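# Close the cabinet door and release it

## Task

Swing the cabinet door fully shut, then leave the robot so that no part of it is in contact with the door.

## Robot and tools

Robot: two arms on a table, left_arm (base near y = +0.361 m) and right_arm (base near y = -0.377 m), each ending in a five-joint-style dexterous hand with index, middle, ring fingers and a thumb. right_arm has a right hand, left_arm a mirrored left hand. A camera stand is behind the arms.

Frames: the scene frame has its origin at table-top height, midway between the nominal arm bases, +x out over the table, +z up, +y toward left_arm. Each arm reports its hand point position (metres) and end_effector_quat_wxyz in its own base frame; fixed cameras and the table use the scene frame. Printed positions may be a few cm off, more at long reach. The hand point sits just in front of the palm near the index/middle knuckles. Its axes: +z along straight fingers toward the tips, +y out of the palm face (the palm surface is at y = -0.062), +x across the palm away from the thumb on the right hand, toward the thumb on the left. A rigid mast near the wrist on the palm side can strike objects. Fingertips have rubber caps.

execute_actions(actions, cameras): actions is a list of actions; each action is a list of up to 15 rows, one row per 1/30 s step; if fewer than 15 rows, the last row is repeated. Each action lasts 0.5 s. Every row has exactly 48 numbers, all in [-1, 1], covering both arms even when only one moves:
1-6: left_arm dx, dy, dz, rx, ry, rz.
7-22: left hand hinge goals in this order: index_mcp, index_abd, index_pip, index_dip, thumb_cmc, thumb_axl, thumb_mcp, thumb_ipl, middle_mcp, middle_abd, middle_pip, middle_dip, ring_mcp, ring_abd, ring_pip, ring_dip.
23-24: left current_limit, speed.
25-30: right_arm dx..rz. 31-46: right hand hinges, same order. 47-48: right current_limit, speed.

Arm numbers are offsets, not poses: they give the desired hand point displacement from the arm's Hand target as it stood when the action began, along that arm's own base axes, with rotation about the target's position. Every row in an action is measured from that same starting target, not from the prior row; a new action or call starts from the updated target, so sending the same offset again moves further. Scale: 1.0 = 0.6 m for dx, dy, dz and 180 degrees for the rotation vector (rx, ry, rz). Translation vectors longer than 1.0 get shortened along their direction. Orientation commands are clipped to 40 degrees from the measured orientation each step. The hand often stops short of its target (friction, weight, elbow sag makes it sit low); an all-zero action re-requests the target, and you can add the missing distance as an offset. To stop pushing on something, command back past the current hand point. Near the first joint's axis, small moves can swing the whole arm.

Hand numbers are absolute goal angles, linearly between each hinge's stops. Straight values: finger _mcp +0.75, _abd 0.00, _pip +0.58, _dip +0.70; thumb_cmc +0.71, thumb_axl +0.68, thumb_mcp +0.23, thumb_ipl +0.17. Going toward -1 curls fingers toward the palm and brings the thumb round in front of it. A zero is a real goal; to keep a hand unchanged, resend its hand_goal, hand_current_limit and hand_speed. current_limit maps -1..+1 to 0..550 mA (minimum 11 mA); speed sets set-point rate (speed+1)/2 of 8.5 rad/s. Defaults are +0.4 and -0.6; last values persist.

Results: per-arm end_effector_position, quat, Hand target (next offsets start here), joint positions, velocities (may read "within noise"), joint torques (include arm weight; numbers 3 and 4 wrap at ±28 N m), step readings of positions, and per motor hand_goal, hand_measured, hand_current_ma, hand_state (moving, goal, blocked, overload), hand_current_limit, hand_speed. Images come only when actions is empty or cameras names some: cam_head_left, cam_head_right, cam_high, cam_low (896x504), cam_left_wrist, cam_right_wrist (616x616 fisheye); ["all"] for all. Calls return once the robot is still, up to 3 s after the last action.

zoom_image(camera, region): enlarges [x0, y0, x1, y1] pixels (at most 504 by 504) of a camera's latest image; only cameras in the newest images.

finished_scene(scene=1): ends the scene irreversibly; the door must stay shut with the robot not touching it.

Avoid: hard hits or slamming the door, strong pushes on fixed items, knocking anything off the table, any contact or pinching between the two arms or hands (can fail the task). Motors drawing 495 mA or more for 5 s shut down for 10 s. Holding stretched arms or pushing at unreachable poses heats motors; at 100 °C the arm drops for 30-60 s (MOTOR HOT warns at 85 °C). Arm stops discard hand commands sent meanwhile. Time passes while you think, with the robot holding its last command; quicker, smoother, lower-effort solutions are better.

Each tool is called after "Call:" as a command line: name --argument value for each argument, lists and objects as JSON in quotes; but a table of rows of numbers goes row by row, as --pt "numbers of a row", without its own name.

## Session

Call:
execute_actions --actions '[]'

Scene clock: 0.00 s.
left_arm: end_effector_position=(+0.5007, +0.1394, +0.1127) hand_goal=(+0.754, +0.000, +0.576, +0.696, +0.714, +0.678, +0.226, +0.168, +0.754, +0.000, +0.576, +0.696, +0.754, +0.000, +0.576, +0.696) hand_measured=(+0.754, +0.000, +0.576, +0.696, +0.714, +0.678, +0.226, +0.168, +0.754, +0.000, +0.576, +0.696, +0.754, +0.000, +0.576, +0.696) hand_current_ma=(+0, +0, +0, +0, +0, +0, +0, +0, +0, +0, +0, +0, +0, +0, +0, +0) hand_state=(goal, goal, goal, goal, goal, goal, goal, goal, goal, goal, goal, goal, goal, goal, goal, goal) hand_current_limit=0.40 hand_speed=-0.60 end_effector_quat_wxyz=(-0.069, +0.361, +0.914, -0.171) | right_arm: end_effector_position=(+0.4373, +0.1054, +0.3657) hand_goal=(+0.754, +0.000, +0.576, +0.696, +0.714, +0.678, +0.226, +0.168, +0.754, +0.000, +0.576, +0.696, +0.754, +0.000, +0.576, +0.696) hand_measured=(+0.754, +0.000, +0.576, +0.696, +0.714, +0.678, +0.226, +0.168, +0.754, +0.000, +0.576, +0.696, +0.754, +0.000, +0.576, +0.696) hand_current_ma=(+0, +0, +0, +0, +0, +0, +0, +0, +0, +0, +0, +0, +0, +0, +0, +0) hand_state=(goal, goal, goal, goal, goal, goal, goal, goal, goal, goal, goal, goal, goal, goal, goal, goal) hand_current_limit=0.40 hand_speed=-0.60 end_effector_quat_wxyz=(+0.122, +0.426, +0.896, -0.014)
Joint positions: left_arm=[0.218 1.803 1.517 -1.597 0.204 -0.568] | right_arm=[0.276 1.208 1.436 -1.633 0.182 -0.422]
Joint velocities: within noise
Joint torques (N m): no reading
Heat: left arm: hottest shoulder 35 °C; right arm: hottest waist 31 °C.
Hand target: left_arm +0.5079, +0.1410, +0.1195; -0.061, +0.363, +0.915, -0.166 | right_arm +0.4407, +0.1063, +0.3820; +0.135, +0.427, +0.894, -0.003

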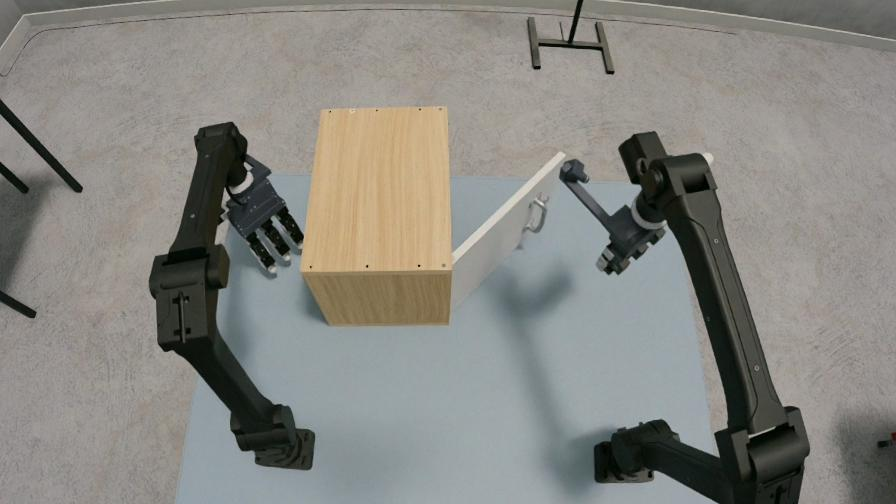

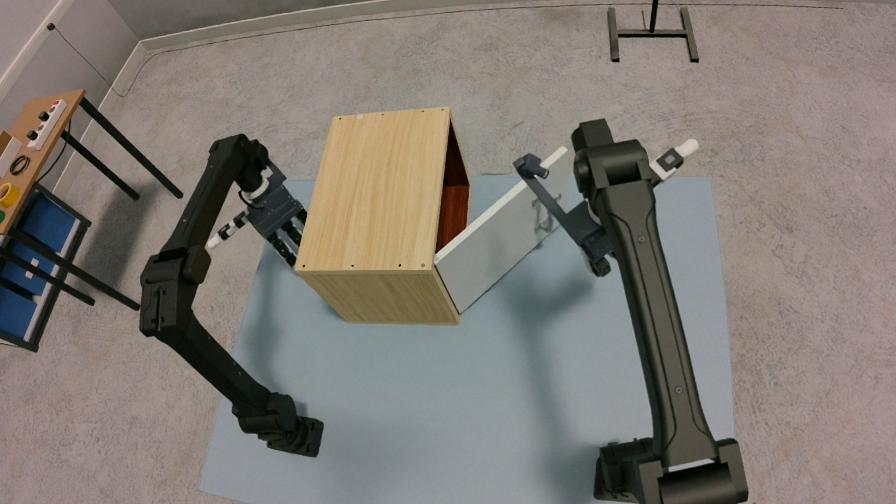

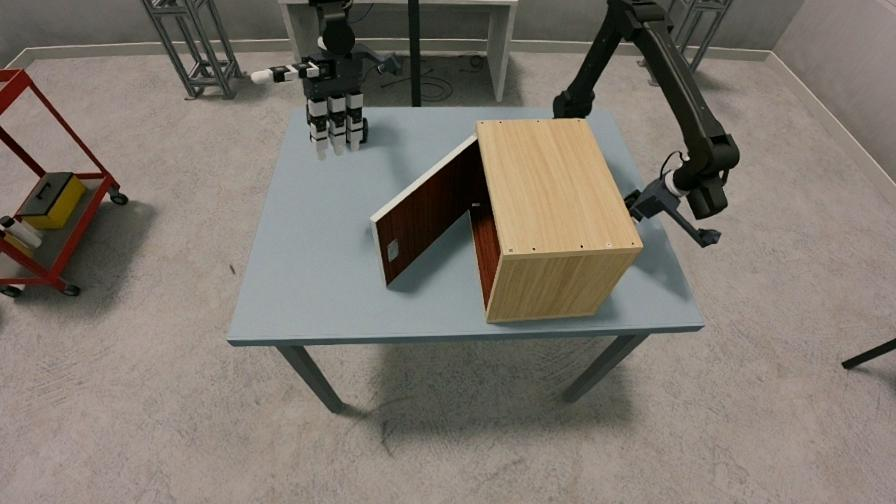

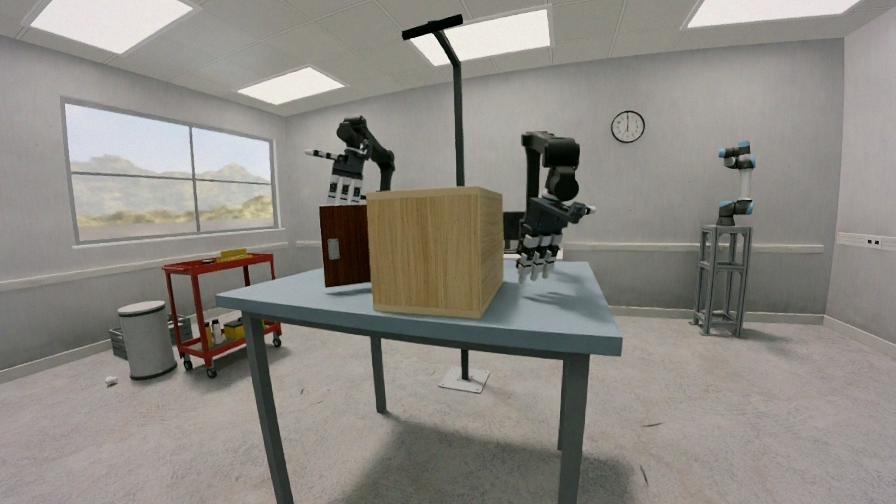

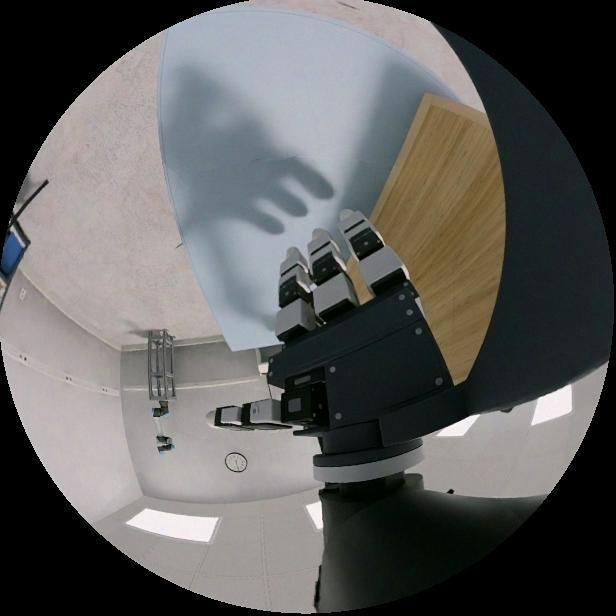

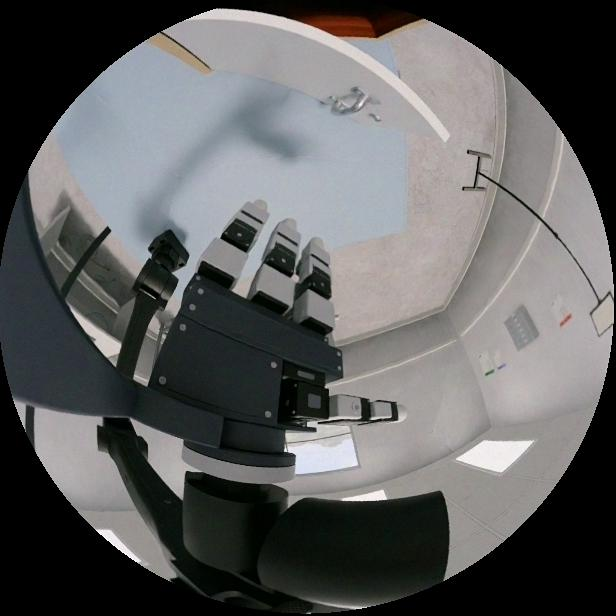

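Call:
execute_actions --actions '[[[0,0,0,0,0,0,0.754,0,0.576,0.696,0.714,0.678,0.226,0.168,0.754,0,0.576,0.696,0.754,0,0.576,0.696,0.4,-0.6,0,0.09,-0.1,0.083,-0.028,0.047,0.754,0,0.576,0.696,0.714,0.678,0.226,0.168,0.754,0,0.576,0.696,0.754,0,0.576,0.696,0.7,-0.6]],[[0,0,0,0,0,0,0.754,0,0.576,0.696,0.714,0.678,0.226,0.168,0.754,0,0.576,0.696,0.754,0,0.576,0.696,0.4,-0.6,0,0.09,-0.1,0.083,-0.028,0.047,0.754,0,0.576,0.696,0.714,0.678,0.226,0.168,0.754,0,0.576,0.696,0.754,0,0.576,0.696,0.7,-0.6]]]' --cameras '["cam_head_left", "cam_head_right", "cam_right_wrist"]'

Scene clock: 132.07 s.
left_arm: end_effector_position=(+0.5007, +0.1394, +0.1127) hand_goal=(+0.754, +0.000, +0.576, +0.696, +0.714, +0.678, +0.226, +0.168, +0.754, +0.000, +0.576, +0.696, +0.754, +0.000, +0.576, +0.696) hand_measured=(+0.752, +0.000, +0.576, +0.696, +0.714, +0.678, +0.224, +0.168, +0.752, +0.000, +0.576, +0.696, +0.752, +0.000, +0.576, +0.696) hand_current_ma=(-3, +0, +1, +0, -1, -1, -4, +0, -3, +0, +1, +0, -4, +0, +1, +0) hand_state=(goal, goal, goal, goal, goal, goal, goal, goal, goal, goal, goal, goal, goal, goal, goal, goal) hand_current_limit=0.40 hand_speed=-0.60 end_effector_quat_wxyz=(-0.069, +0.361, +0.914, -0.171) | right_arm: end_effector_position=(+0.4357, +0.2096, +0.2425) hand_goal=(+0.754, +0.000, +0.576, +0.696, +0.714, +0.678, +0.226, +0.168, +0.754, +0.000, +0.576, +0.696, +0.754, +0.000, +0.576, +0.696) hand_measured=(+0.756, +0.002, +0.578, +0.696, +0.718, +0.678, +0.224, +0.168, +0.758, +0.002, +0.576, +0.696, +0.756, +0.002, +0.578, +0.696) hand_current_ma=(+1, +0, +0, +0, +1, +0, -1, +0, +1, +0, +0, +0, +1, +0, +0, +0) hand_state=(goal, goal, goal, goal, goal, goal, goal, goal, goal, goal, goal, goal, goal, goal, goal, goal) hand_current_limit=0.70 hand_speed=-0.60 end_effector_quat_wxyz=(+0.077, +0.324, +0.904, +0.268)
Joint positions: left_arm=[0.218 1.803 1.517 -1.597 0.204 -0.568] | right_arm=[0.288 1.145 0.899 -0.86 -0.334 -0.514]
Joint torques (N m): left_arm=[1.9 -13.98 9.51 -0.49 0.13 -0.11] | right_arm=[-1.26 -8.18 10.1 2 -0.43 0]
Heat: left arm: hottest shoulder 38 °C; right arm: hottest elbow 36 °C.
Hand target: left_arm +0.5079, +0.1410, +0.1195; -0.061, +0.363, +0.915, -0.166 | right_arm +0.4407, +0.2143, +0.2619; +0.097, +0.311, +0.902, +0.283
Off the commanded pose: left_arm 0.010 m, 1 deg | right_arm 0.021 m, 3 deg.
Step readings (end_effector_position of left_arm | right_arm):
0: (+0.5007, +0.1394, +0.1127) | (+0.4373, +0.1054, +0.3657)
1: (+0.5007, +0.1394, +0.1127) | (+0.4376, +0.1184, +0.3582)
2: (+0.5007, +0.1394, +0.1127) | (+0.4400, +0.1342, +0.3576)
4: (+0.5007, +0.1394, +0.1127) | (+0.4339, +0.1526, +0.3331)
8: (+0.5007, +0.1394, +0.1127) | (+0.4316, +0.1557, +0.3017)
15: (+0.5007, +0.1394, +0.1127) | (+0.4361, +0.1580, +0.3057)
16: (+0.5007, +0.1394, +0.1127) | (+0.4357, +0.1701, +0.3028)
17: (+0.5007, +0.1394, +0.1127) | (+0.4367, +0.1861, +0.3056)
19: (+0.5007, +0.1394, +0.1127) | (+0.4316, +0.2047, +0.2850)
23: (+0.5007, +0.1394, +0.1127) | (+0.4302, +0.2078, +0.2414)
30: (+0.5007, +0.1394, +0.1127) | (+0.4356, +0.2095, +0.2424)
camera_calibration:
cam_right_wrist: T_world_to_cam=[[0.957789, -0.0868351, 0.274045, -0.429418], [-0.181646, -0.921677, 0.342806, 0.140978], [0.222814, -0.378114, -0.898545, 0.321233], [0, 0, 0, 1]] pos_world=[0.365325, 0.21411, 0.357994]
Images, in order (width x height): cam_head_left 896x504, cam_head_right 896x504, cam_right_wrist 616x616.

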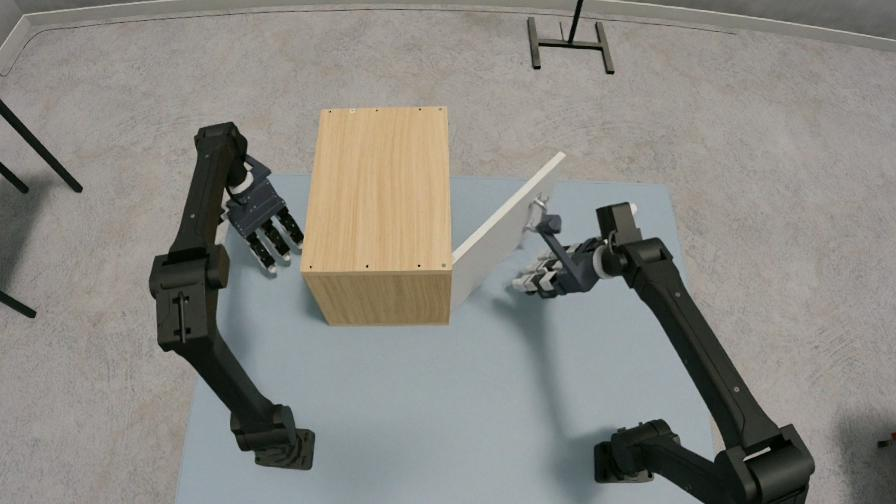

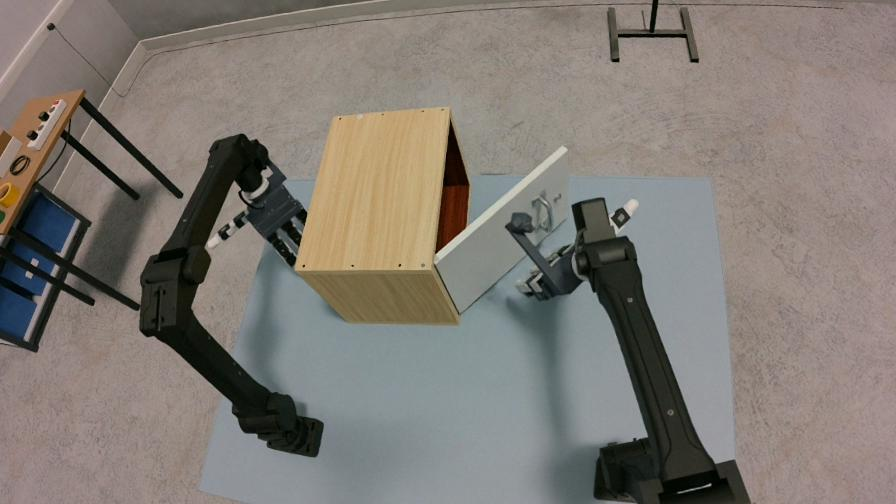

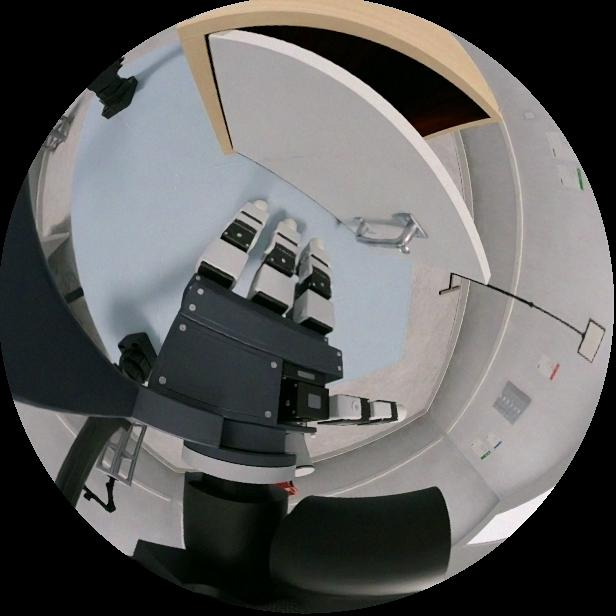

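Call:
execute_actions --actions '[[[0,0,0,0,0,0,0.754,0,0.576,0.696,0.714,0.678,0.226,0.168,0.754,0,0.576,0.696,0.754,0,0.576,0.696,0.4,-0.6,0.04,0.051,0,0,0,0,0.754,0,0.576,0.696,0.714,0.678,0.226,0.168,0.754,0,0.576,0.696,0.754,0,0.576,0.696,0.7,-0.6]],[[0,0,0,0,0,0,0.754,0,0.576,0.696,0.714,0.678,0.226,0.168,0.754,0,0.576,0.696,0.754,0,0.576,0.696,0.4,-0.6,0.022,0.038,0,0,0,0.027,0.754,0,0.576,0.696,0.714,0.678,0.226,0.168,0.754,0,0.576,0.696,0.754,0,0.576,0.696,0.7,-0.6]]]' --cameras '["cam_head_left", "cam_right_wrist"]'

Scene clock: 154.97 s.
left_arm: end_effector_position=(+0.5007, +0.1394, +0.1127) hand_goal=(+0.754, +0.000, +0.576, +0.696, +0.714, +0.678, +0.226, +0.168, +0.754, +0.000, +0.576, +0.696, +0.754, +0.000, +0.576, +0.696) hand_measured=(+0.752, +0.000, +0.576, +0.696, +0.714, +0.678, +0.224, +0.168, +0.752, +0.000, +0.576, +0.696, +0.752, +0.000, +0.576, +0.696) hand_current_ma=(-3, +0, +1, +0, -1, -1, -4, +0, -3, +0, +1, +0, -4, +0, +1, +0) hand_state=(goal, goal, goal, goal, goal, goal, goal, goal, goal, goal, goal, goal, goal, goal, goal, goal) hand_current_limit=0.40 hand_speed=-0.60 end_effector_quat_wxyz=(-0.069, +0.361, +0.914, -0.171) | right_arm: end_effector_position=(+0.4660, +0.2550, +0.2318) hand_goal=(+0.754, +0.000, +0.576, +0.696, +0.714, +0.678, +0.226, +0.168, +0.754, +0.000, +0.576, +0.696, +0.754, +0.000, +0.576, +0.696) hand_measured=(+0.758, +0.002, +0.578, +0.696, +0.718, +0.678, +0.224, +0.168, +0.758, +0.002, +0.576, +0.696, +0.758, +0.002, +0.578, +0.696) hand_current_ma=(+1, +0, +0, +0, +1, +0, -1, +0, +2, +0, +0, +0, +1, +0, +0, +0) hand_state=(goal, goal, goal, goal, goal, goal, goal, goal, goal, goal, goal, goal, goal, goal, goal, goal) hand_current_limit=0.70 hand_speed=-0.60 end_effector_quat_wxyz=(+0.063, +0.291, +0.916, +0.269)
Joint positions: left_arm=[0.218 1.803 1.517 -1.597 0.204 -0.568] | right_arm=[0.351 1.293 0.995 -0.82 -0.341 -0.526]
Joint torques (N m): left_arm=[2.02 -13.92 9.55 -0.49 0.13 -0.1] | right_arm=[-0.56 -9 12.68 1.47 -0.44 0.01]
Heat: left arm: hottest shoulder 39 °C; right arm: hottest elbow 37 °C.
Hand target: left_arm +0.5079, +0.1410, +0.1195; -0.061, +0.363, +0.915, -0.166 | right_arm +0.4779, +0.2677, +0.2619; +0.084, +0.273, +0.914, +0.287
Off the commanded pose: left_arm 0.010 m, 1 deg | right_arm 0.035 m, 4 deg.
Step readings (end_effector_position of left_arm | right_arm):
0: (+0.5007, +0.1394, +0.1127) | (+0.4357, +0.2096, +0.2425)
1: (+0.5007, +0.1394, +0.1127) | (+0.4371, +0.2105, +0.2415)
2: (+0.5007, +0.1394, +0.1127) | (+0.4399, +0.2132, +0.2407)
4: (+0.5007, +0.1394, +0.1127) | (+0.4441, +0.2251, +0.2369)
8: (+0.5007, +0.1394, +0.1127) | (+0.4458, +0.2373, +0.2267)
15: (+0.5007, +0.1394, +0.1127) | (+0.4463, +0.2371, +0.2253)
16: (+0.5007, +0.1394, +0.1127) | (+0.4465, +0.2394, +0.2264)
17: (+0.5007, +0.1394, +0.1127) | (+0.4488, +0.2428, +0.2281)
19: (+0.5007, +0.1394, +0.1127) | (+0.4573, +0.2497, +0.2310)
23: (+0.5007, +0.1394, +0.1127) | (+0.4663, +0.2545, +0.2320)
30: (+0.5007, +0.1394, +0.1127) | (+0.4660, +0.2549, +0.2317)
camera_calibration:
cam_right_wrist: T_world_to_cam=[[0.963905, -0.0129213, 0.265934, -0.47134], [-0.10774, -0.932319, 0.345214, 0.159846], [0.243474, -0.361405, -0.900059, 0.308457], [0, 0, 0, 1]] pos_world=[0.396447, 0.254415, 0.347794]
Images, in order (width x height): cam_head_left 896x504, cam_right_wrist 616x616.

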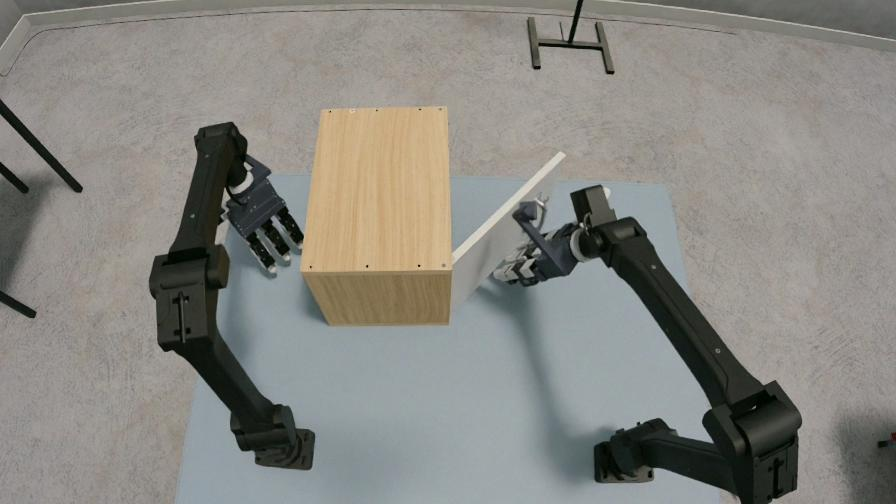

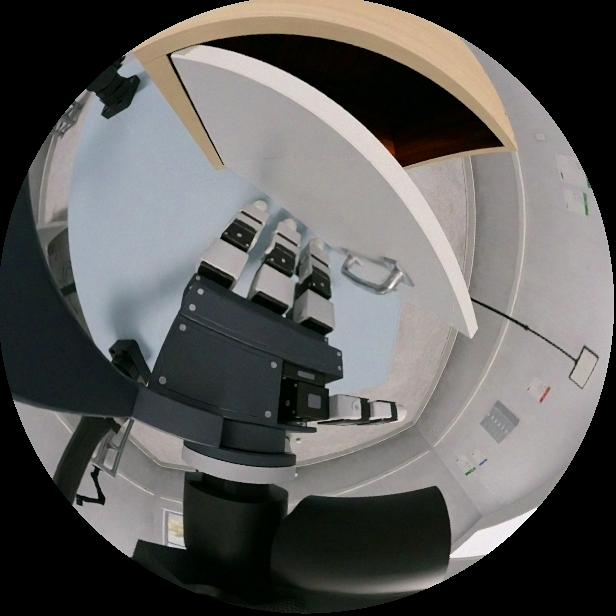

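Call:
execute_actions --actions '[[[0,0,0,0,0,0,0.754,0,0.576,0.696,0.714,0.678,0.226,0.168,0.754,0,0.576,0.696,0.754,0,0.576,0.696,0.4,-0.6,0.022,0.03,0.01,0,0,0.02,0.754,0,0.576,0.696,0.714,0.678,0.226,0.168,0.754,0,0.576,0.696,0.754,0,0.576,0.696,0.7,-0.6]],[[0,0,0,0,0,0,0.754,0,0.576,0.696,0.714,0.678,0.226,0.168,0.754,0,0.576,0.696,0.754,0,0.576,0.696,0.4,-0.6,0.018,0.03,0.01,0,0,0.03,0.754,0,0.576,0.696,0.714,0.678,0.226,0.168,0.754,0,0.576,0.696,0.754,0,0.576,0.696,0.7,-0.6]],[[0,0,0,0,0,0,0.754,0,0.576,0.696,0.714,0.678,0.226,0.168,0.754,0,0.576,0.696,0.754,0,0.576,0.696,0.4,-0.6,0.018,0.035,0,0,0,0.04,0.754,0,0.576,0.696,0.714,0.678,0.226,0.168,0.754,0,0.576,0.696,0.754,0,0.576,0.696,0.7,-0.6]]]' --cameras '["cam_head_left", "cam_right_wrist"]'

Scene clock: 169.67 s.
left_arm: end_effector_position=(+0.5007, +0.1394, +0.1127) hand_goal=(+0.754, +0.000, +0.576, +0.696, +0.714, +0.678, +0.226, +0.168, +0.754, +0.000, +0.576, +0.696, +0.754, +0.000, +0.576, +0.696) hand_measured=(+0.752, +0.000, +0.576, +0.696, +0.714, +0.678, +0.224, +0.168, +0.752, +0.000, +0.576, +0.696, +0.752, +0.000, +0.576, +0.696) hand_current_ma=(-3, +0, +1, +0, -1, -1, -4, +0, -3, +0, +1, +0, -4, +0, +1, +0) hand_state=(goal, goal, goal, goal, goal, goal, goal, goal, goal, goal, goal, goal, goal, goal, goal, goal) hand_current_limit=0.40 hand_speed=-0.60 end_effector_quat_wxyz=(-0.069, +0.361, +0.914, -0.171) | right_arm: end_effector_position=(+0.5013, +0.3105, +0.2387) hand_goal=(+0.754, +0.000, +0.576, +0.696, +0.714, +0.678, +0.226, +0.168, +0.754, +0.000, +0.576, +0.696, +0.754, +0.000, +0.576, +0.696) hand_measured=(+0.794, -0.002, +0.602, +0.708, +0.720, +0.678, +0.224, +0.168, +0.766, -0.002, +0.580, +0.700, +0.758, +0.002, +0.578, +0.696) hand_current_ma=(+54, +0, +23, +6, +2, +0, -1, +0, +6, +0, +1, +1, +2, +0, +0, +0) hand_state=(blocked, goal, blocked, goal, goal, goal, goal, goal, goal, goal, goal, goal, goal, goal, goal, goal) hand_current_limit=0.70 hand_speed=-0.60 end_effector_quat_wxyz=(+0.018, +0.164, +0.946, +0.279)
Joint positions: left_arm=[0.218 1.803 1.517 -1.597 0.204 -0.568] | right_arm=[0.355 1.514 1.245 -0.96 -0.461 -0.792]
Joint torques (N m): left_arm=[2.2 -13.86 9.58 -0.51 0.13 -0.11] | right_arm=[-0.56 -12.16 13.55 0.88 -0.7 -0.07]
Heat: left arm: hottest shoulder 39 °C; right arm: hottest elbow 38 °C.
Hand target: left_arm +0.5079, +0.1410, +0.1195; -0.061, +0.363, +0.915, -0.166 | right_arm +0.5128, +0.3247, +0.2739; +0.043, +0.141, +0.944, +0.296
Off the commanded pose: left_arm 0.010 m, 1 deg | right_arm 0.040 m, 4 deg.
Step readings (end_effector_position of left_arm | right_arm):
0: (+0.5007, +0.1394, +0.1127) | (+0.4659, +0.2550, +0.2318)
1: (+0.5007, +0.1394, +0.1127) | (+0.4656, +0.2573, +0.2326)
2: (+0.5007, +0.1394, +0.1127) | (+0.4673, +0.2603, +0.2344)
4: (+0.5007, +0.1394, +0.1127) | (+0.4755, +0.2665, +0.2385)
8: (+0.5007, +0.1394, +0.1127) | (+0.4809, +0.2711, +0.2394)
15: (+0.5007, +0.1394, +0.1127) | (+0.4803, +0.2715, +0.2389)
16: (+0.5007, +0.1394, +0.1127) | (+0.4793, +0.2740, +0.2400)
17: (+0.5007, +0.1394, +0.1127) | (+0.4797, +0.2768, +0.2407)
19: (+0.5007, +0.1394, +0.1127) | (+0.4847, +0.2818, +0.2416)
23: (+0.5007, +0.1394, +0.1127) | (+0.4903, +0.2878, +0.2405)
30: (+0.5007, +0.1394, +0.1127) | (+0.4896, +0.2888, +0.2401)
31: (+0.5007, +0.1394, +0.1127) | (+0.4883, +0.2914, +0.2411)
32: (+0.5007, +0.1394, +0.1127) | (+0.4893, +0.2943, +0.2419)
34: (+0.5007, +0.1394, +0.1127) | (+0.4952, +0.3007, +0.2423)
38: (+0.5007, +0.1394, +0.1127) | (+0.5027, +0.3089, +0.2396)
45: (+0.5007, +0.1394, +0.1127) | (+0.5017, +0.3103, +0.2387)
camera_calibration:
cam_right_wrist: T_world_to_cam=[[0.934524, 0.247392, 0.255855, -0.570166], [0.154876, -0.929944, 0.333492, 0.0833228], [0.320434, -0.272031, -0.907371, 0.261635], [0, 0, 0, 1]] pos_world=[0.436093, 0.289713, 0.355492]
Images, in order (width x height): cam_head_left 896x504, cam_right_wrist 616x616.

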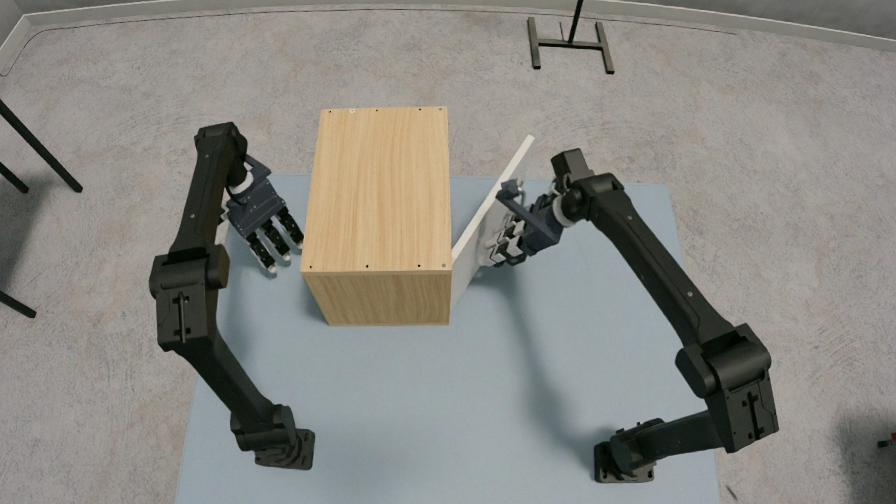

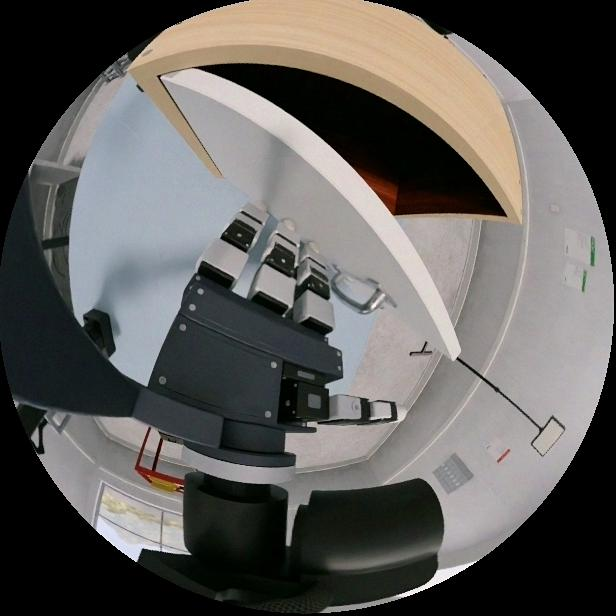

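Call:
execute_actions --actions '[[[0,0,0,0,0,0,0.754,0,0.576,0.696,0.714,0.678,0.226,0.168,0.754,0,0.576,0.696,0.754,0,0.576,0.696,0.4,-0.6,0.016,0.05,0.01,0,0,0.035,0.754,0,0.576,0.696,0.714,0.678,0.226,0.168,0.754,0,0.576,0.696,0.754,0,0.576,0.696,0.7,-0.6]],[[0,0,0,0,0,0,0.754,0,0.576,0.696,0.714,0.678,0.226,0.168,0.754,0,0.576,0.696,0.754,0,0.576,0.696,0.4,-0.6,0.01,0.05,0,0,0,0.035,0.754,0,0.576,0.696,0.714,0.678,0.226,0.168,0.754,0,0.576,0.696,0.754,0,0.576,0.696,0.7,-0.6]],[[0,0,0,0,0,0,0.754,0,0.576,0.696,0.714,0.678,0.226,0.168,0.754,0,0.576,0.696,0.754,0,0.576,0.696,0.4,-0.6,0.0,0.035,0,0,0,0.02,0.754,0,0.576,0.696,0.714,0.678,0.226,0.168,0.754,0,0.576,0.696,0.754,0,0.576,0.696,0.7,-0.6]]]' --cameras '["cam_head_left", "cam_right_wrist"]'

Scene clock: 188.13 s.
left_arm: end_effector_position=(+0.5007, +0.1394, +0.1127) hand_goal=(+0.754, +0.000, +0.576, +0.696, +0.714, +0.678, +0.226, +0.168, +0.754, +0.000, +0.576, +0.696, +0.754, +0.000, +0.576, +0.696) hand_measured=(+0.752, +0.000, +0.576, +0.696, +0.714, +0.678, +0.224, +0.168, +0.752, +0.000, +0.576, +0.696, +0.752, +0.000, +0.576, +0.696) hand_current_ma=(-3, +0, +1, +0, -1, -1, -4, +0, -3, +0, +1, +0, -4, +0, +1, +0) hand_state=(goal, goal, goal, goal, goal, goal, goal, goal, goal, goal, goal, goal, goal, goal, goal, goal) hand_current_limit=0.40 hand_speed=-0.60 end_effector_quat_wxyz=(-0.069, +0.361, +0.914, -0.171) | right_arm: end_effector_position=(+0.5221, +0.3823, +0.2462) hand_goal=(+0.754, +0.000, +0.576, +0.696, +0.714, +0.678, +0.226, +0.168, +0.754, +0.000, +0.576, +0.696, +0.754, +0.000, +0.576, +0.696) hand_measured=(+0.790, -0.004, +0.600, +0.708, +0.720, +0.678, +0.224, +0.168, +0.786, -0.006, +0.592, +0.706, +0.778, -0.004, +0.592, +0.702) hand_current_ma=(+45, -1, +20, +6, +2, +0, -1, +0, +37, -2, +10, +4, +23, -1, +9, +2) hand_state=(blocked, goal, blocked, goal, goal, goal, goal, goal, blocked, goal, goal, goal, blocked, goal, goal, goal) hand_current_limit=0.70 hand_speed=-0.60 end_effector_quat_wxyz=(-0.022, +0.034, +0.959, +0.280)
Joint positions: left_arm=[0.218 1.803 1.517 -1.597 0.204 -0.568] | right_arm=[0.415 1.736 1.546 -1.152 -0.526 -1.023]
Joint torques (N m): left_arm=[2.14 -13.92 9.47 -0.49 0.12 -0.11] | right_arm=[0.56 -14.62 13.86 0.85 -1.12 0.01]
Heat: left arm: hottest shoulder 39 °C; right arm: hottest elbow 39 °C.
Hand target: left_arm +0.5079, +0.1410, +0.1195; -0.061, +0.363, +0.915, -0.166 | right_arm +0.5282, +0.4058, +0.2800; +0.001, +0.006, +0.954, +0.299
Off the commanded pose: left_arm 0.010 m, 1 deg | right_arm 0.042 m, 5 deg.
Step readings (end_effector_position of left_arm | right_arm):
0: (+0.5007, +0.1394, +0.1127) | (+0.5012, +0.3105, +0.2387)
1: (+0.5007, +0.1394, +0.1127) | (+0.5005, +0.3124, +0.2399)
2: (+0.5007, +0.1394, +0.1127) | (+0.5026, +0.3151, +0.2414)
4: (+0.5007, +0.1394, +0.1127) | (+0.5082, +0.3211, +0.2424)
8: (+0.5007, +0.1394, +0.1127) | (+0.5133, +0.3331, +0.2414)
15: (+0.5007, +0.1394, +0.1127) | (+0.5124, +0.3368, +0.2426)
16: (+0.5007, +0.1394, +0.1127) | (+0.5118, +0.3385, +0.2432)
17: (+0.5007, +0.1394, +0.1127) | (+0.5136, +0.3410, +0.2444)
19: (+0.5007, +0.1394, +0.1127) | (+0.5180, +0.3470, +0.2441)
23: (+0.5007, +0.1394, +0.1127) | (+0.5218, +0.3605, +0.2427)
30: (+0.5007, +0.1394, +0.1127) | (+0.5204, +0.3658, +0.2443)
31: (+0.5007, +0.1394, +0.1127) | (+0.5201, +0.3668, +0.2446)
32: (+0.5007, +0.1394, +0.1127) | (+0.5212, +0.3682, +0.2452)
34: (+0.5007, +0.1394, +0.1127) | (+0.5229, +0.3717, +0.2452)
38: (+0.5007, +0.1394, +0.1127) | (+0.5231, +0.3795, +0.2453)
45: (+0.5007, +0.1394, +0.1127) | (+0.5222, +0.3823, +0.2462)
camera_calibration:
cam_right_wrist: T_world_to_cam=[[0.834183, 0.490082, 0.2529, -0.649067], [0.401931, -0.854263, 0.329676, -0.0126431], [0.377611, -0.173362, -0.909591, 0.214244], [0, 0, 0, 1]] pos_world=[0.465621, 0.344437, 0.363191]
Images, in order (width x height): cam_head_left 896x504, cam_right_wrist 616x616.

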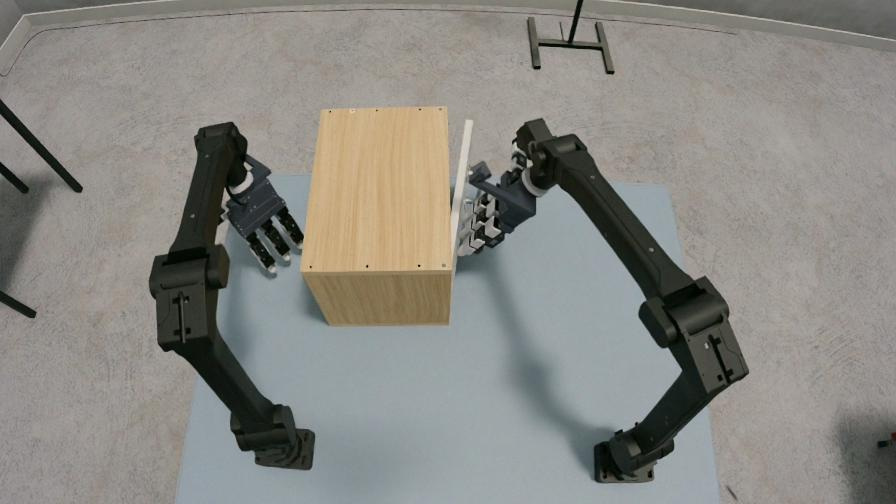

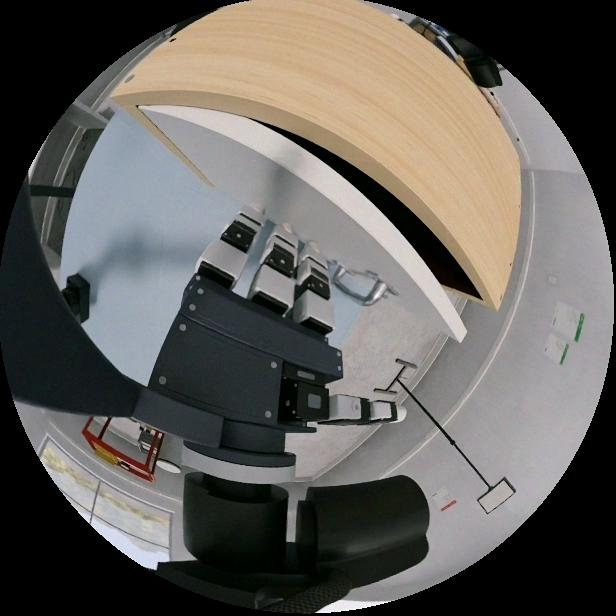

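Call:
execute_actions --actions '[[[0,0,0,0,0,0,0.754,0,0.576,0.696,0.714,0.678,0.226,0.168,0.754,0,0.576,0.696,0.754,0,0.576,0.696,0.4,-0.6,0.0,0.03,0,0,0,0.025,0.754,0,0.576,0.696,0.714,0.678,0.226,0.168,0.754,0,0.576,0.696,0.754,0,0.576,0.696,0.7,-0.6]],[[0,0,0,0,0,0,0.754,0,0.576,0.696,0.714,0.678,0.226,0.168,0.754,0,0.576,0.696,0.754,0,0.576,0.696,0.4,-0.6,0.0,0.025,0,0,0,0.01,0.754,0,0.576,0.696,0.714,0.678,0.226,0.168,0.754,0,0.576,0.696,0.754,0,0.576,0.696,0.7,-0.6]]]' --cameras '["cam_head_left", "cam_right_wrist", "cam_high"]'

Scene clock: 199.27 s.
left_arm: end_effector_position=(+0.5007, +0.1394, +0.1127) hand_goal=(+0.754, +0.000, +0.576, +0.696, +0.714, +0.678, +0.226, +0.168, +0.754, +0.000, +0.576, +0.696, +0.754, +0.000, +0.576, +0.696) hand_measured=(+0.752, +0.000, +0.576, +0.696, +0.714, +0.678, +0.224, +0.168, +0.752, +0.000, +0.576, +0.696, +0.752, +0.000, +0.576, +0.696) hand_current_ma=(-3, +0, +1, +0, -1, -1, -4, +0, -3, +0, +1, +0, -4, +0, +1, +0) hand_state=(goal, goal, goal, goal, goal, goal, goal, goal, goal, goal, goal, goal, goal, goal, goal, goal) hand_current_limit=0.40 hand_speed=-0.60 end_effector_quat_wxyz=(-0.069, +0.361, +0.914, -0.171) | right_arm: end_effector_position=(+0.5253, +0.4115, +0.2478) hand_goal=(+0.754, +0.000, +0.576, +0.696, +0.714, +0.678, +0.226, +0.168, +0.754, +0.000, +0.576, +0.696, +0.754, +0.000, +0.576, +0.696) hand_measured=(+0.782, -0.004, +0.594, +0.704, +0.720, +0.678, +0.224, +0.168, +0.788, -0.006, +0.592, +0.706, +0.790, -0.008, +0.600, +0.706) hand_current_ma=(+28, -1, +12, +4, +2, +0, -1, +0, +40, -2, +11, +4, +44, -3, +19, +4) hand_state=(blocked, goal, goal, goal, goal, goal, goal, goal, blocked, goal, goal, goal, blocked, goal, blocked, goal) hand_current_limit=0.70 hand_speed=-0.60 end_effector_quat_wxyz=(-0.037, -0.018, +0.960, +0.278)
Joint positions: left_arm=[0.218 1.803 1.517 -1.597 0.204 -0.568] | right_arm=[0.444 1.824 1.673 -1.237 -0.542 -1.113]
Joint torques (N m): left_arm=[2.02 -13.8 9.47 -0.49 0.13 -0.11] | right_arm=[1.03 -15.56 13.83 0.9 -1.31 0.05]
Heat: left arm: hottest shoulder 39 °C; right arm: hottest elbow 39 °C.
Hand target: left_arm +0.5079, +0.1410, +0.1195; -0.061, +0.363, +0.915, -0.166 | right_arm +0.5283, +0.4387, +0.2799; -0.015, -0.046, +0.953, +0.299
Off the commanded pose: left_arm 0.010 m, 1 deg | right_arm 0.042 m, 5 deg.
Step readings (end_effector_position of left_arm | right_arm):
0: (+0.5007, +0.1394, +0.1127) | (+0.5221, +0.3823, +0.2462)
1: (+0.5007, +0.1394, +0.1127) | (+0.5217, +0.3832, +0.2465)
2: (+0.5007, +0.1394, +0.1127) | (+0.5229, +0.3847, +0.2473)
4: (+0.5007, +0.1394, +0.1127) | (+0.5251, +0.3884, +0.2469)
8: (+0.5007, +0.1394, +0.1127) | (+0.5260, +0.3965, +0.2460)
15: (+0.5007, +0.1394, +0.1127) | (+0.5244, +0.3999, +0.2470)
16: (+0.5007, +0.1394, +0.1127) | (+0.5244, +0.4006, +0.2474)
17: (+0.5007, +0.1394, +0.1127) | (+0.5253, +0.4015, +0.2473)
19: (+0.5007, +0.1394, +0.1127) | (+0.5262, +0.4044, +0.2472)
23: (+0.5007, +0.1394, +0.1127) | (+0.5258, +0.4104, +0.2475)
30: (+0.5007, +0.1394, +0.1127) | (+0.5254, +0.4115, +0.2478)
camera_calibration:
cam_right_wrist: T_world_to_cam=[[0.776643, 0.577014, 0.252746, -0.6719], [0.491679, -0.806069, 0.329399, -0.0563731], [0.393798, -0.131556, -0.909734, 0.193795], [0, 0, 0, 1]] pos_world=[0.473228, 0.36775, 0.364691]
Images, in order (width x height): cam_head_left 896x504, cam_high 896x504, cam_right_wrist 616x616.

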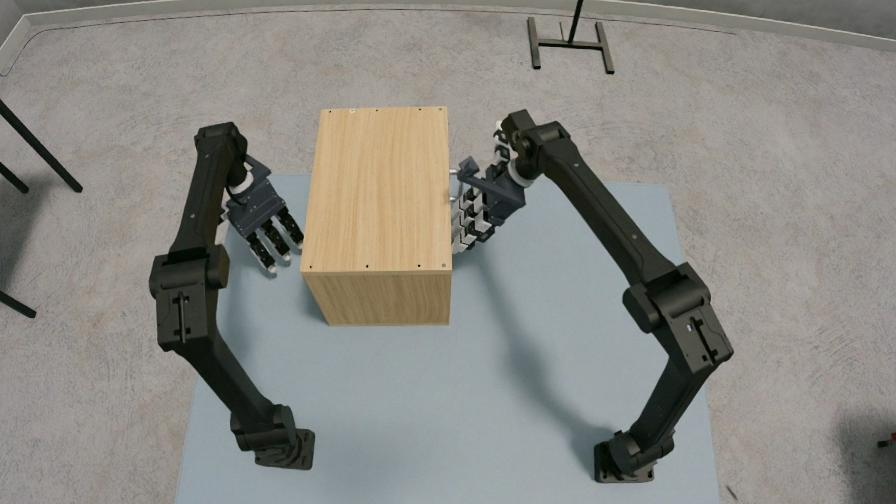

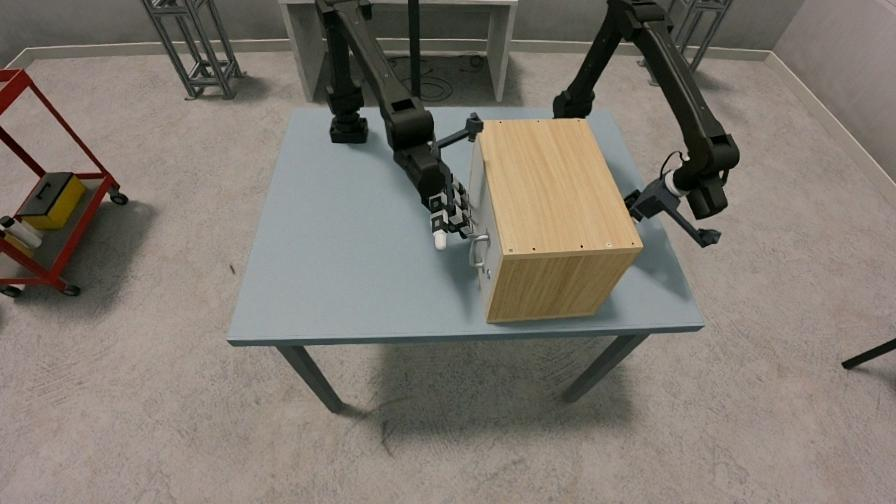

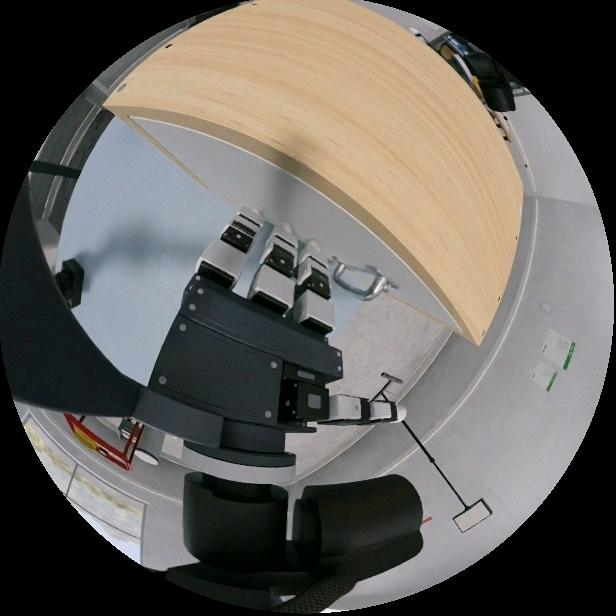

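Call:
zoom_image --camera "cam_high" --region '[420, 110, 560, 330]'

Call:
zoom_image --camera "cam_right_wrist" --region '[90, 80, 540, 380]'

Scaled by 2.291 from the camera's 896x504 image, which has a finer 1280x720 frame.

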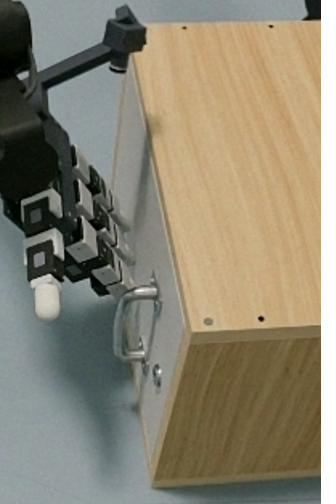

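Scaled by 1.120 from the camera's 616x616 image, which has a finer 880x880 frame.

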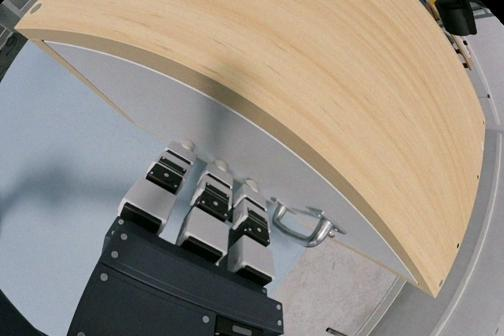

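Call:
execute_actions --actions '[[[0,0,0,0,0,0,0.754,0,0.576,0.696,0.714,0.678,0.226,0.168,0.754,0,0.576,0.696,0.754,0,0.576,0.696,0.4,-0.6,0.0,0.025,0,0,0,0,0.754,0,0.576,0.696,0.714,0.678,0.226,0.168,0.754,0,0.576,0.696,0.754,0,0.576,0.696,0.7,-0.6]]]' --cameras '["cam_head_left", "cam_right_wrist", "cam_high"]'

Call:
zoom_image --camera "cam_right_wrist" --region '[90, 80, 540, 380]'

Call:
zoom_image --camera "cam_high" --region '[420, 110, 560, 330]'

Scene clock: 221.00 s.
left_arm: end_effector_position=(+0.5007, +0.1394, +0.1127) hand_goal=(+0.754, +0.000, +0.576, +0.696, +0.714, +0.678, +0.226, +0.168, +0.754, +0.000, +0.576, +0.696, +0.754, +0.000, +0.576, +0.696) hand_measured=(+0.752, +0.000, +0.576, +0.696, +0.714, +0.678, +0.224, +0.168, +0.752, +0.000, +0.576, +0.696, +0.752, +0.000, +0.576, +0.696) hand_current_ma=(-3, +0, +1, +0, -1, -1, -4, +0, -3, +0, +1, +0, -4, +0, +1, +0) hand_state=(goal, goal, goal, goal, goal, goal, goal, goal, goal, goal, goal, goal, goal, goal, goal, goal) hand_current_limit=0.40 hand_speed=-0.60 end_effector_quat_wxyz=(-0.069, +0.361, +0.914, -0.171) | right_arm: end_effector_position=(+0.5261, +0.4147, +0.2485) hand_goal=(+0.754, +0.000, +0.576, +0.696, +0.714, +0.678, +0.226, +0.168, +0.754, +0.000, +0.576, +0.696, +0.754, +0.000, +0.576, +0.696) hand_measured=(+0.788, -0.010, +0.598, +0.704, +0.720, +0.678, +0.224, +0.168, +0.794, -0.012, +0.596, +0.706, +0.796, -0.012, +0.604, +0.708) hand_current_ma=(+41, -3, +16, +4, +2, +0, -1, +0, +54, -5, +14, +5, +55, -5, +25, +6) hand_state=(blocked, goal, blocked, goal, goal, goal, goal, goal, blocked, goal, goal, goal, blocked, goal, blocked, goal) hand_current_limit=0.70 hand_speed=-0.60 end_effector_quat_wxyz=(-0.036, -0.019, +0.961, +0.275)
Joint positions: left_arm=[0.218 1.803 1.517 -1.597 0.204 -0.568] | right_arm=[0.45 1.829 1.685 -1.243 -0.533 -1.111]
Joint torques (N m): left_arm=[2.08 -13.68 9.62 -0.53 0.13 -0.12] | right_arm=[2.43 -14.97 14.28 1.39 -1.47 0.29]
Heat: left arm: hottest shoulder 39 °C; right arm: hottest elbow 44 °C.
Hand target: left_arm +0.5079, +0.1410, +0.1195; -0.061, +0.363, +0.915, -0.166 | right_arm +0.5283, +0.4538, +0.2800; -0.015, -0.046, +0.953, +0.299
Off the commanded pose: left_arm 0.010 m, 1 deg | right_arm 0.050 m, 5 deg.
Step readings (end_effector_position of left_arm | right_arm):
0: (+0.5007, +0.1394, +0.1127) | (+0.5253, +0.4115, +0.2478)
1: (+0.5007, +0.1394, +0.1127) | (+0.5255, +0.4120, +0.2479)
2: (+0.5007, +0.1394, +0.1127) | (+0.5260, +0.4127, +0.2478)
4: (+0.5007, +0.1394, +0.1127) | (+0.5261, +0.4139, +0.2483)
8: (+0.5007, +0.1394, +0.1127) | (+0.5260, +0.4147, +0.2484)
15: (+0.5007, +0.1394, +0.1127) | (+0.5261, +0.4147, +0.2485)
camera_calibration:
cam_right_wrist: T_world_to_cam=[[0.774286, 0.580559, 0.251857, -0.674548], [0.49196, -0.802538, 0.337504, -0.0579873], [0.398066, -0.137422, -0.907005, 0.19419], [0, 0, 0, 1]] pos_world=[0.47352, 0.371764, 0.365592]
Images, in order (width x height): cam_head_left 896x504, cam_high 896x504, cam_right_wrist 616x616.

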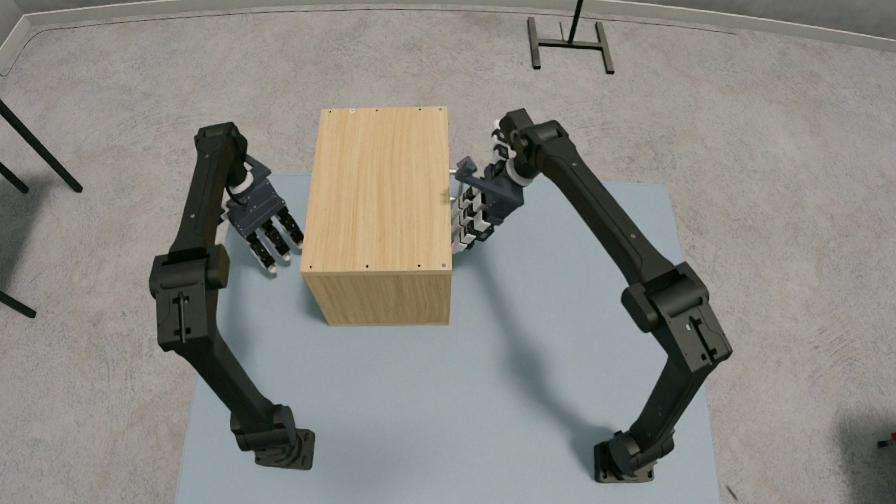

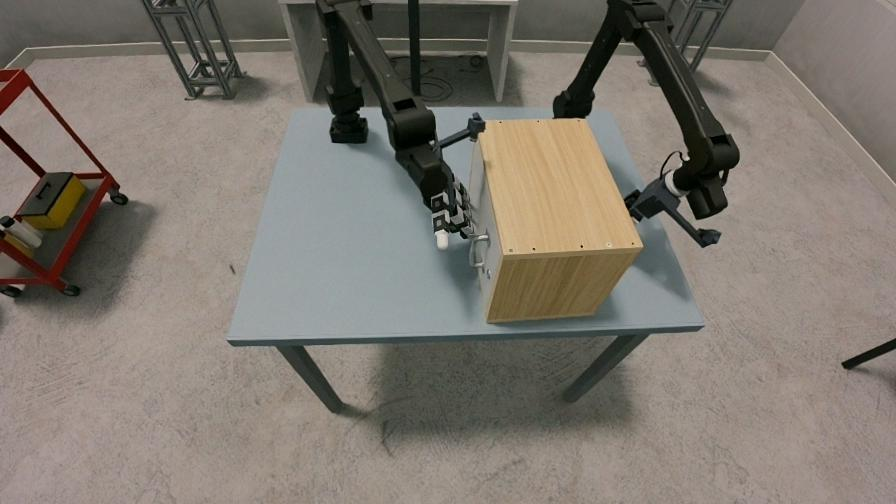

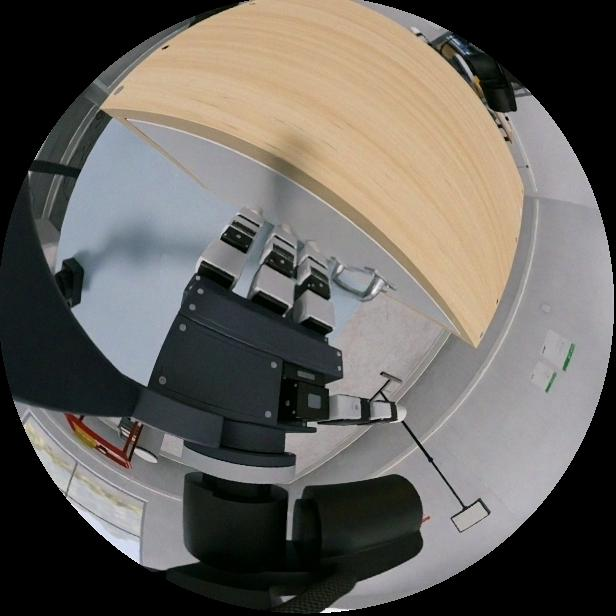

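Scaled by 1.120 from the camera's 616x616 image, which has a finer 880x880 frame.

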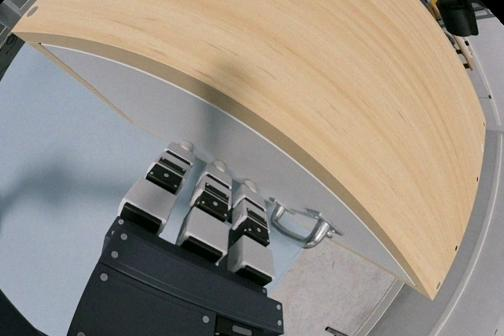

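Scaled by 2.291 from the camera's 896x504 image, which has a finer 1280x720 frame.

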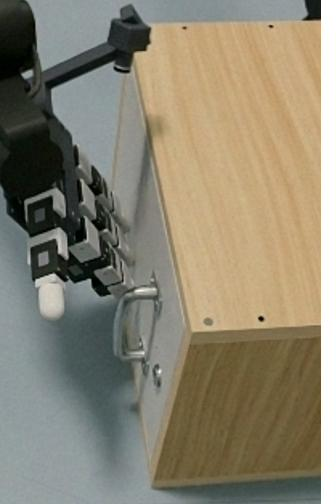

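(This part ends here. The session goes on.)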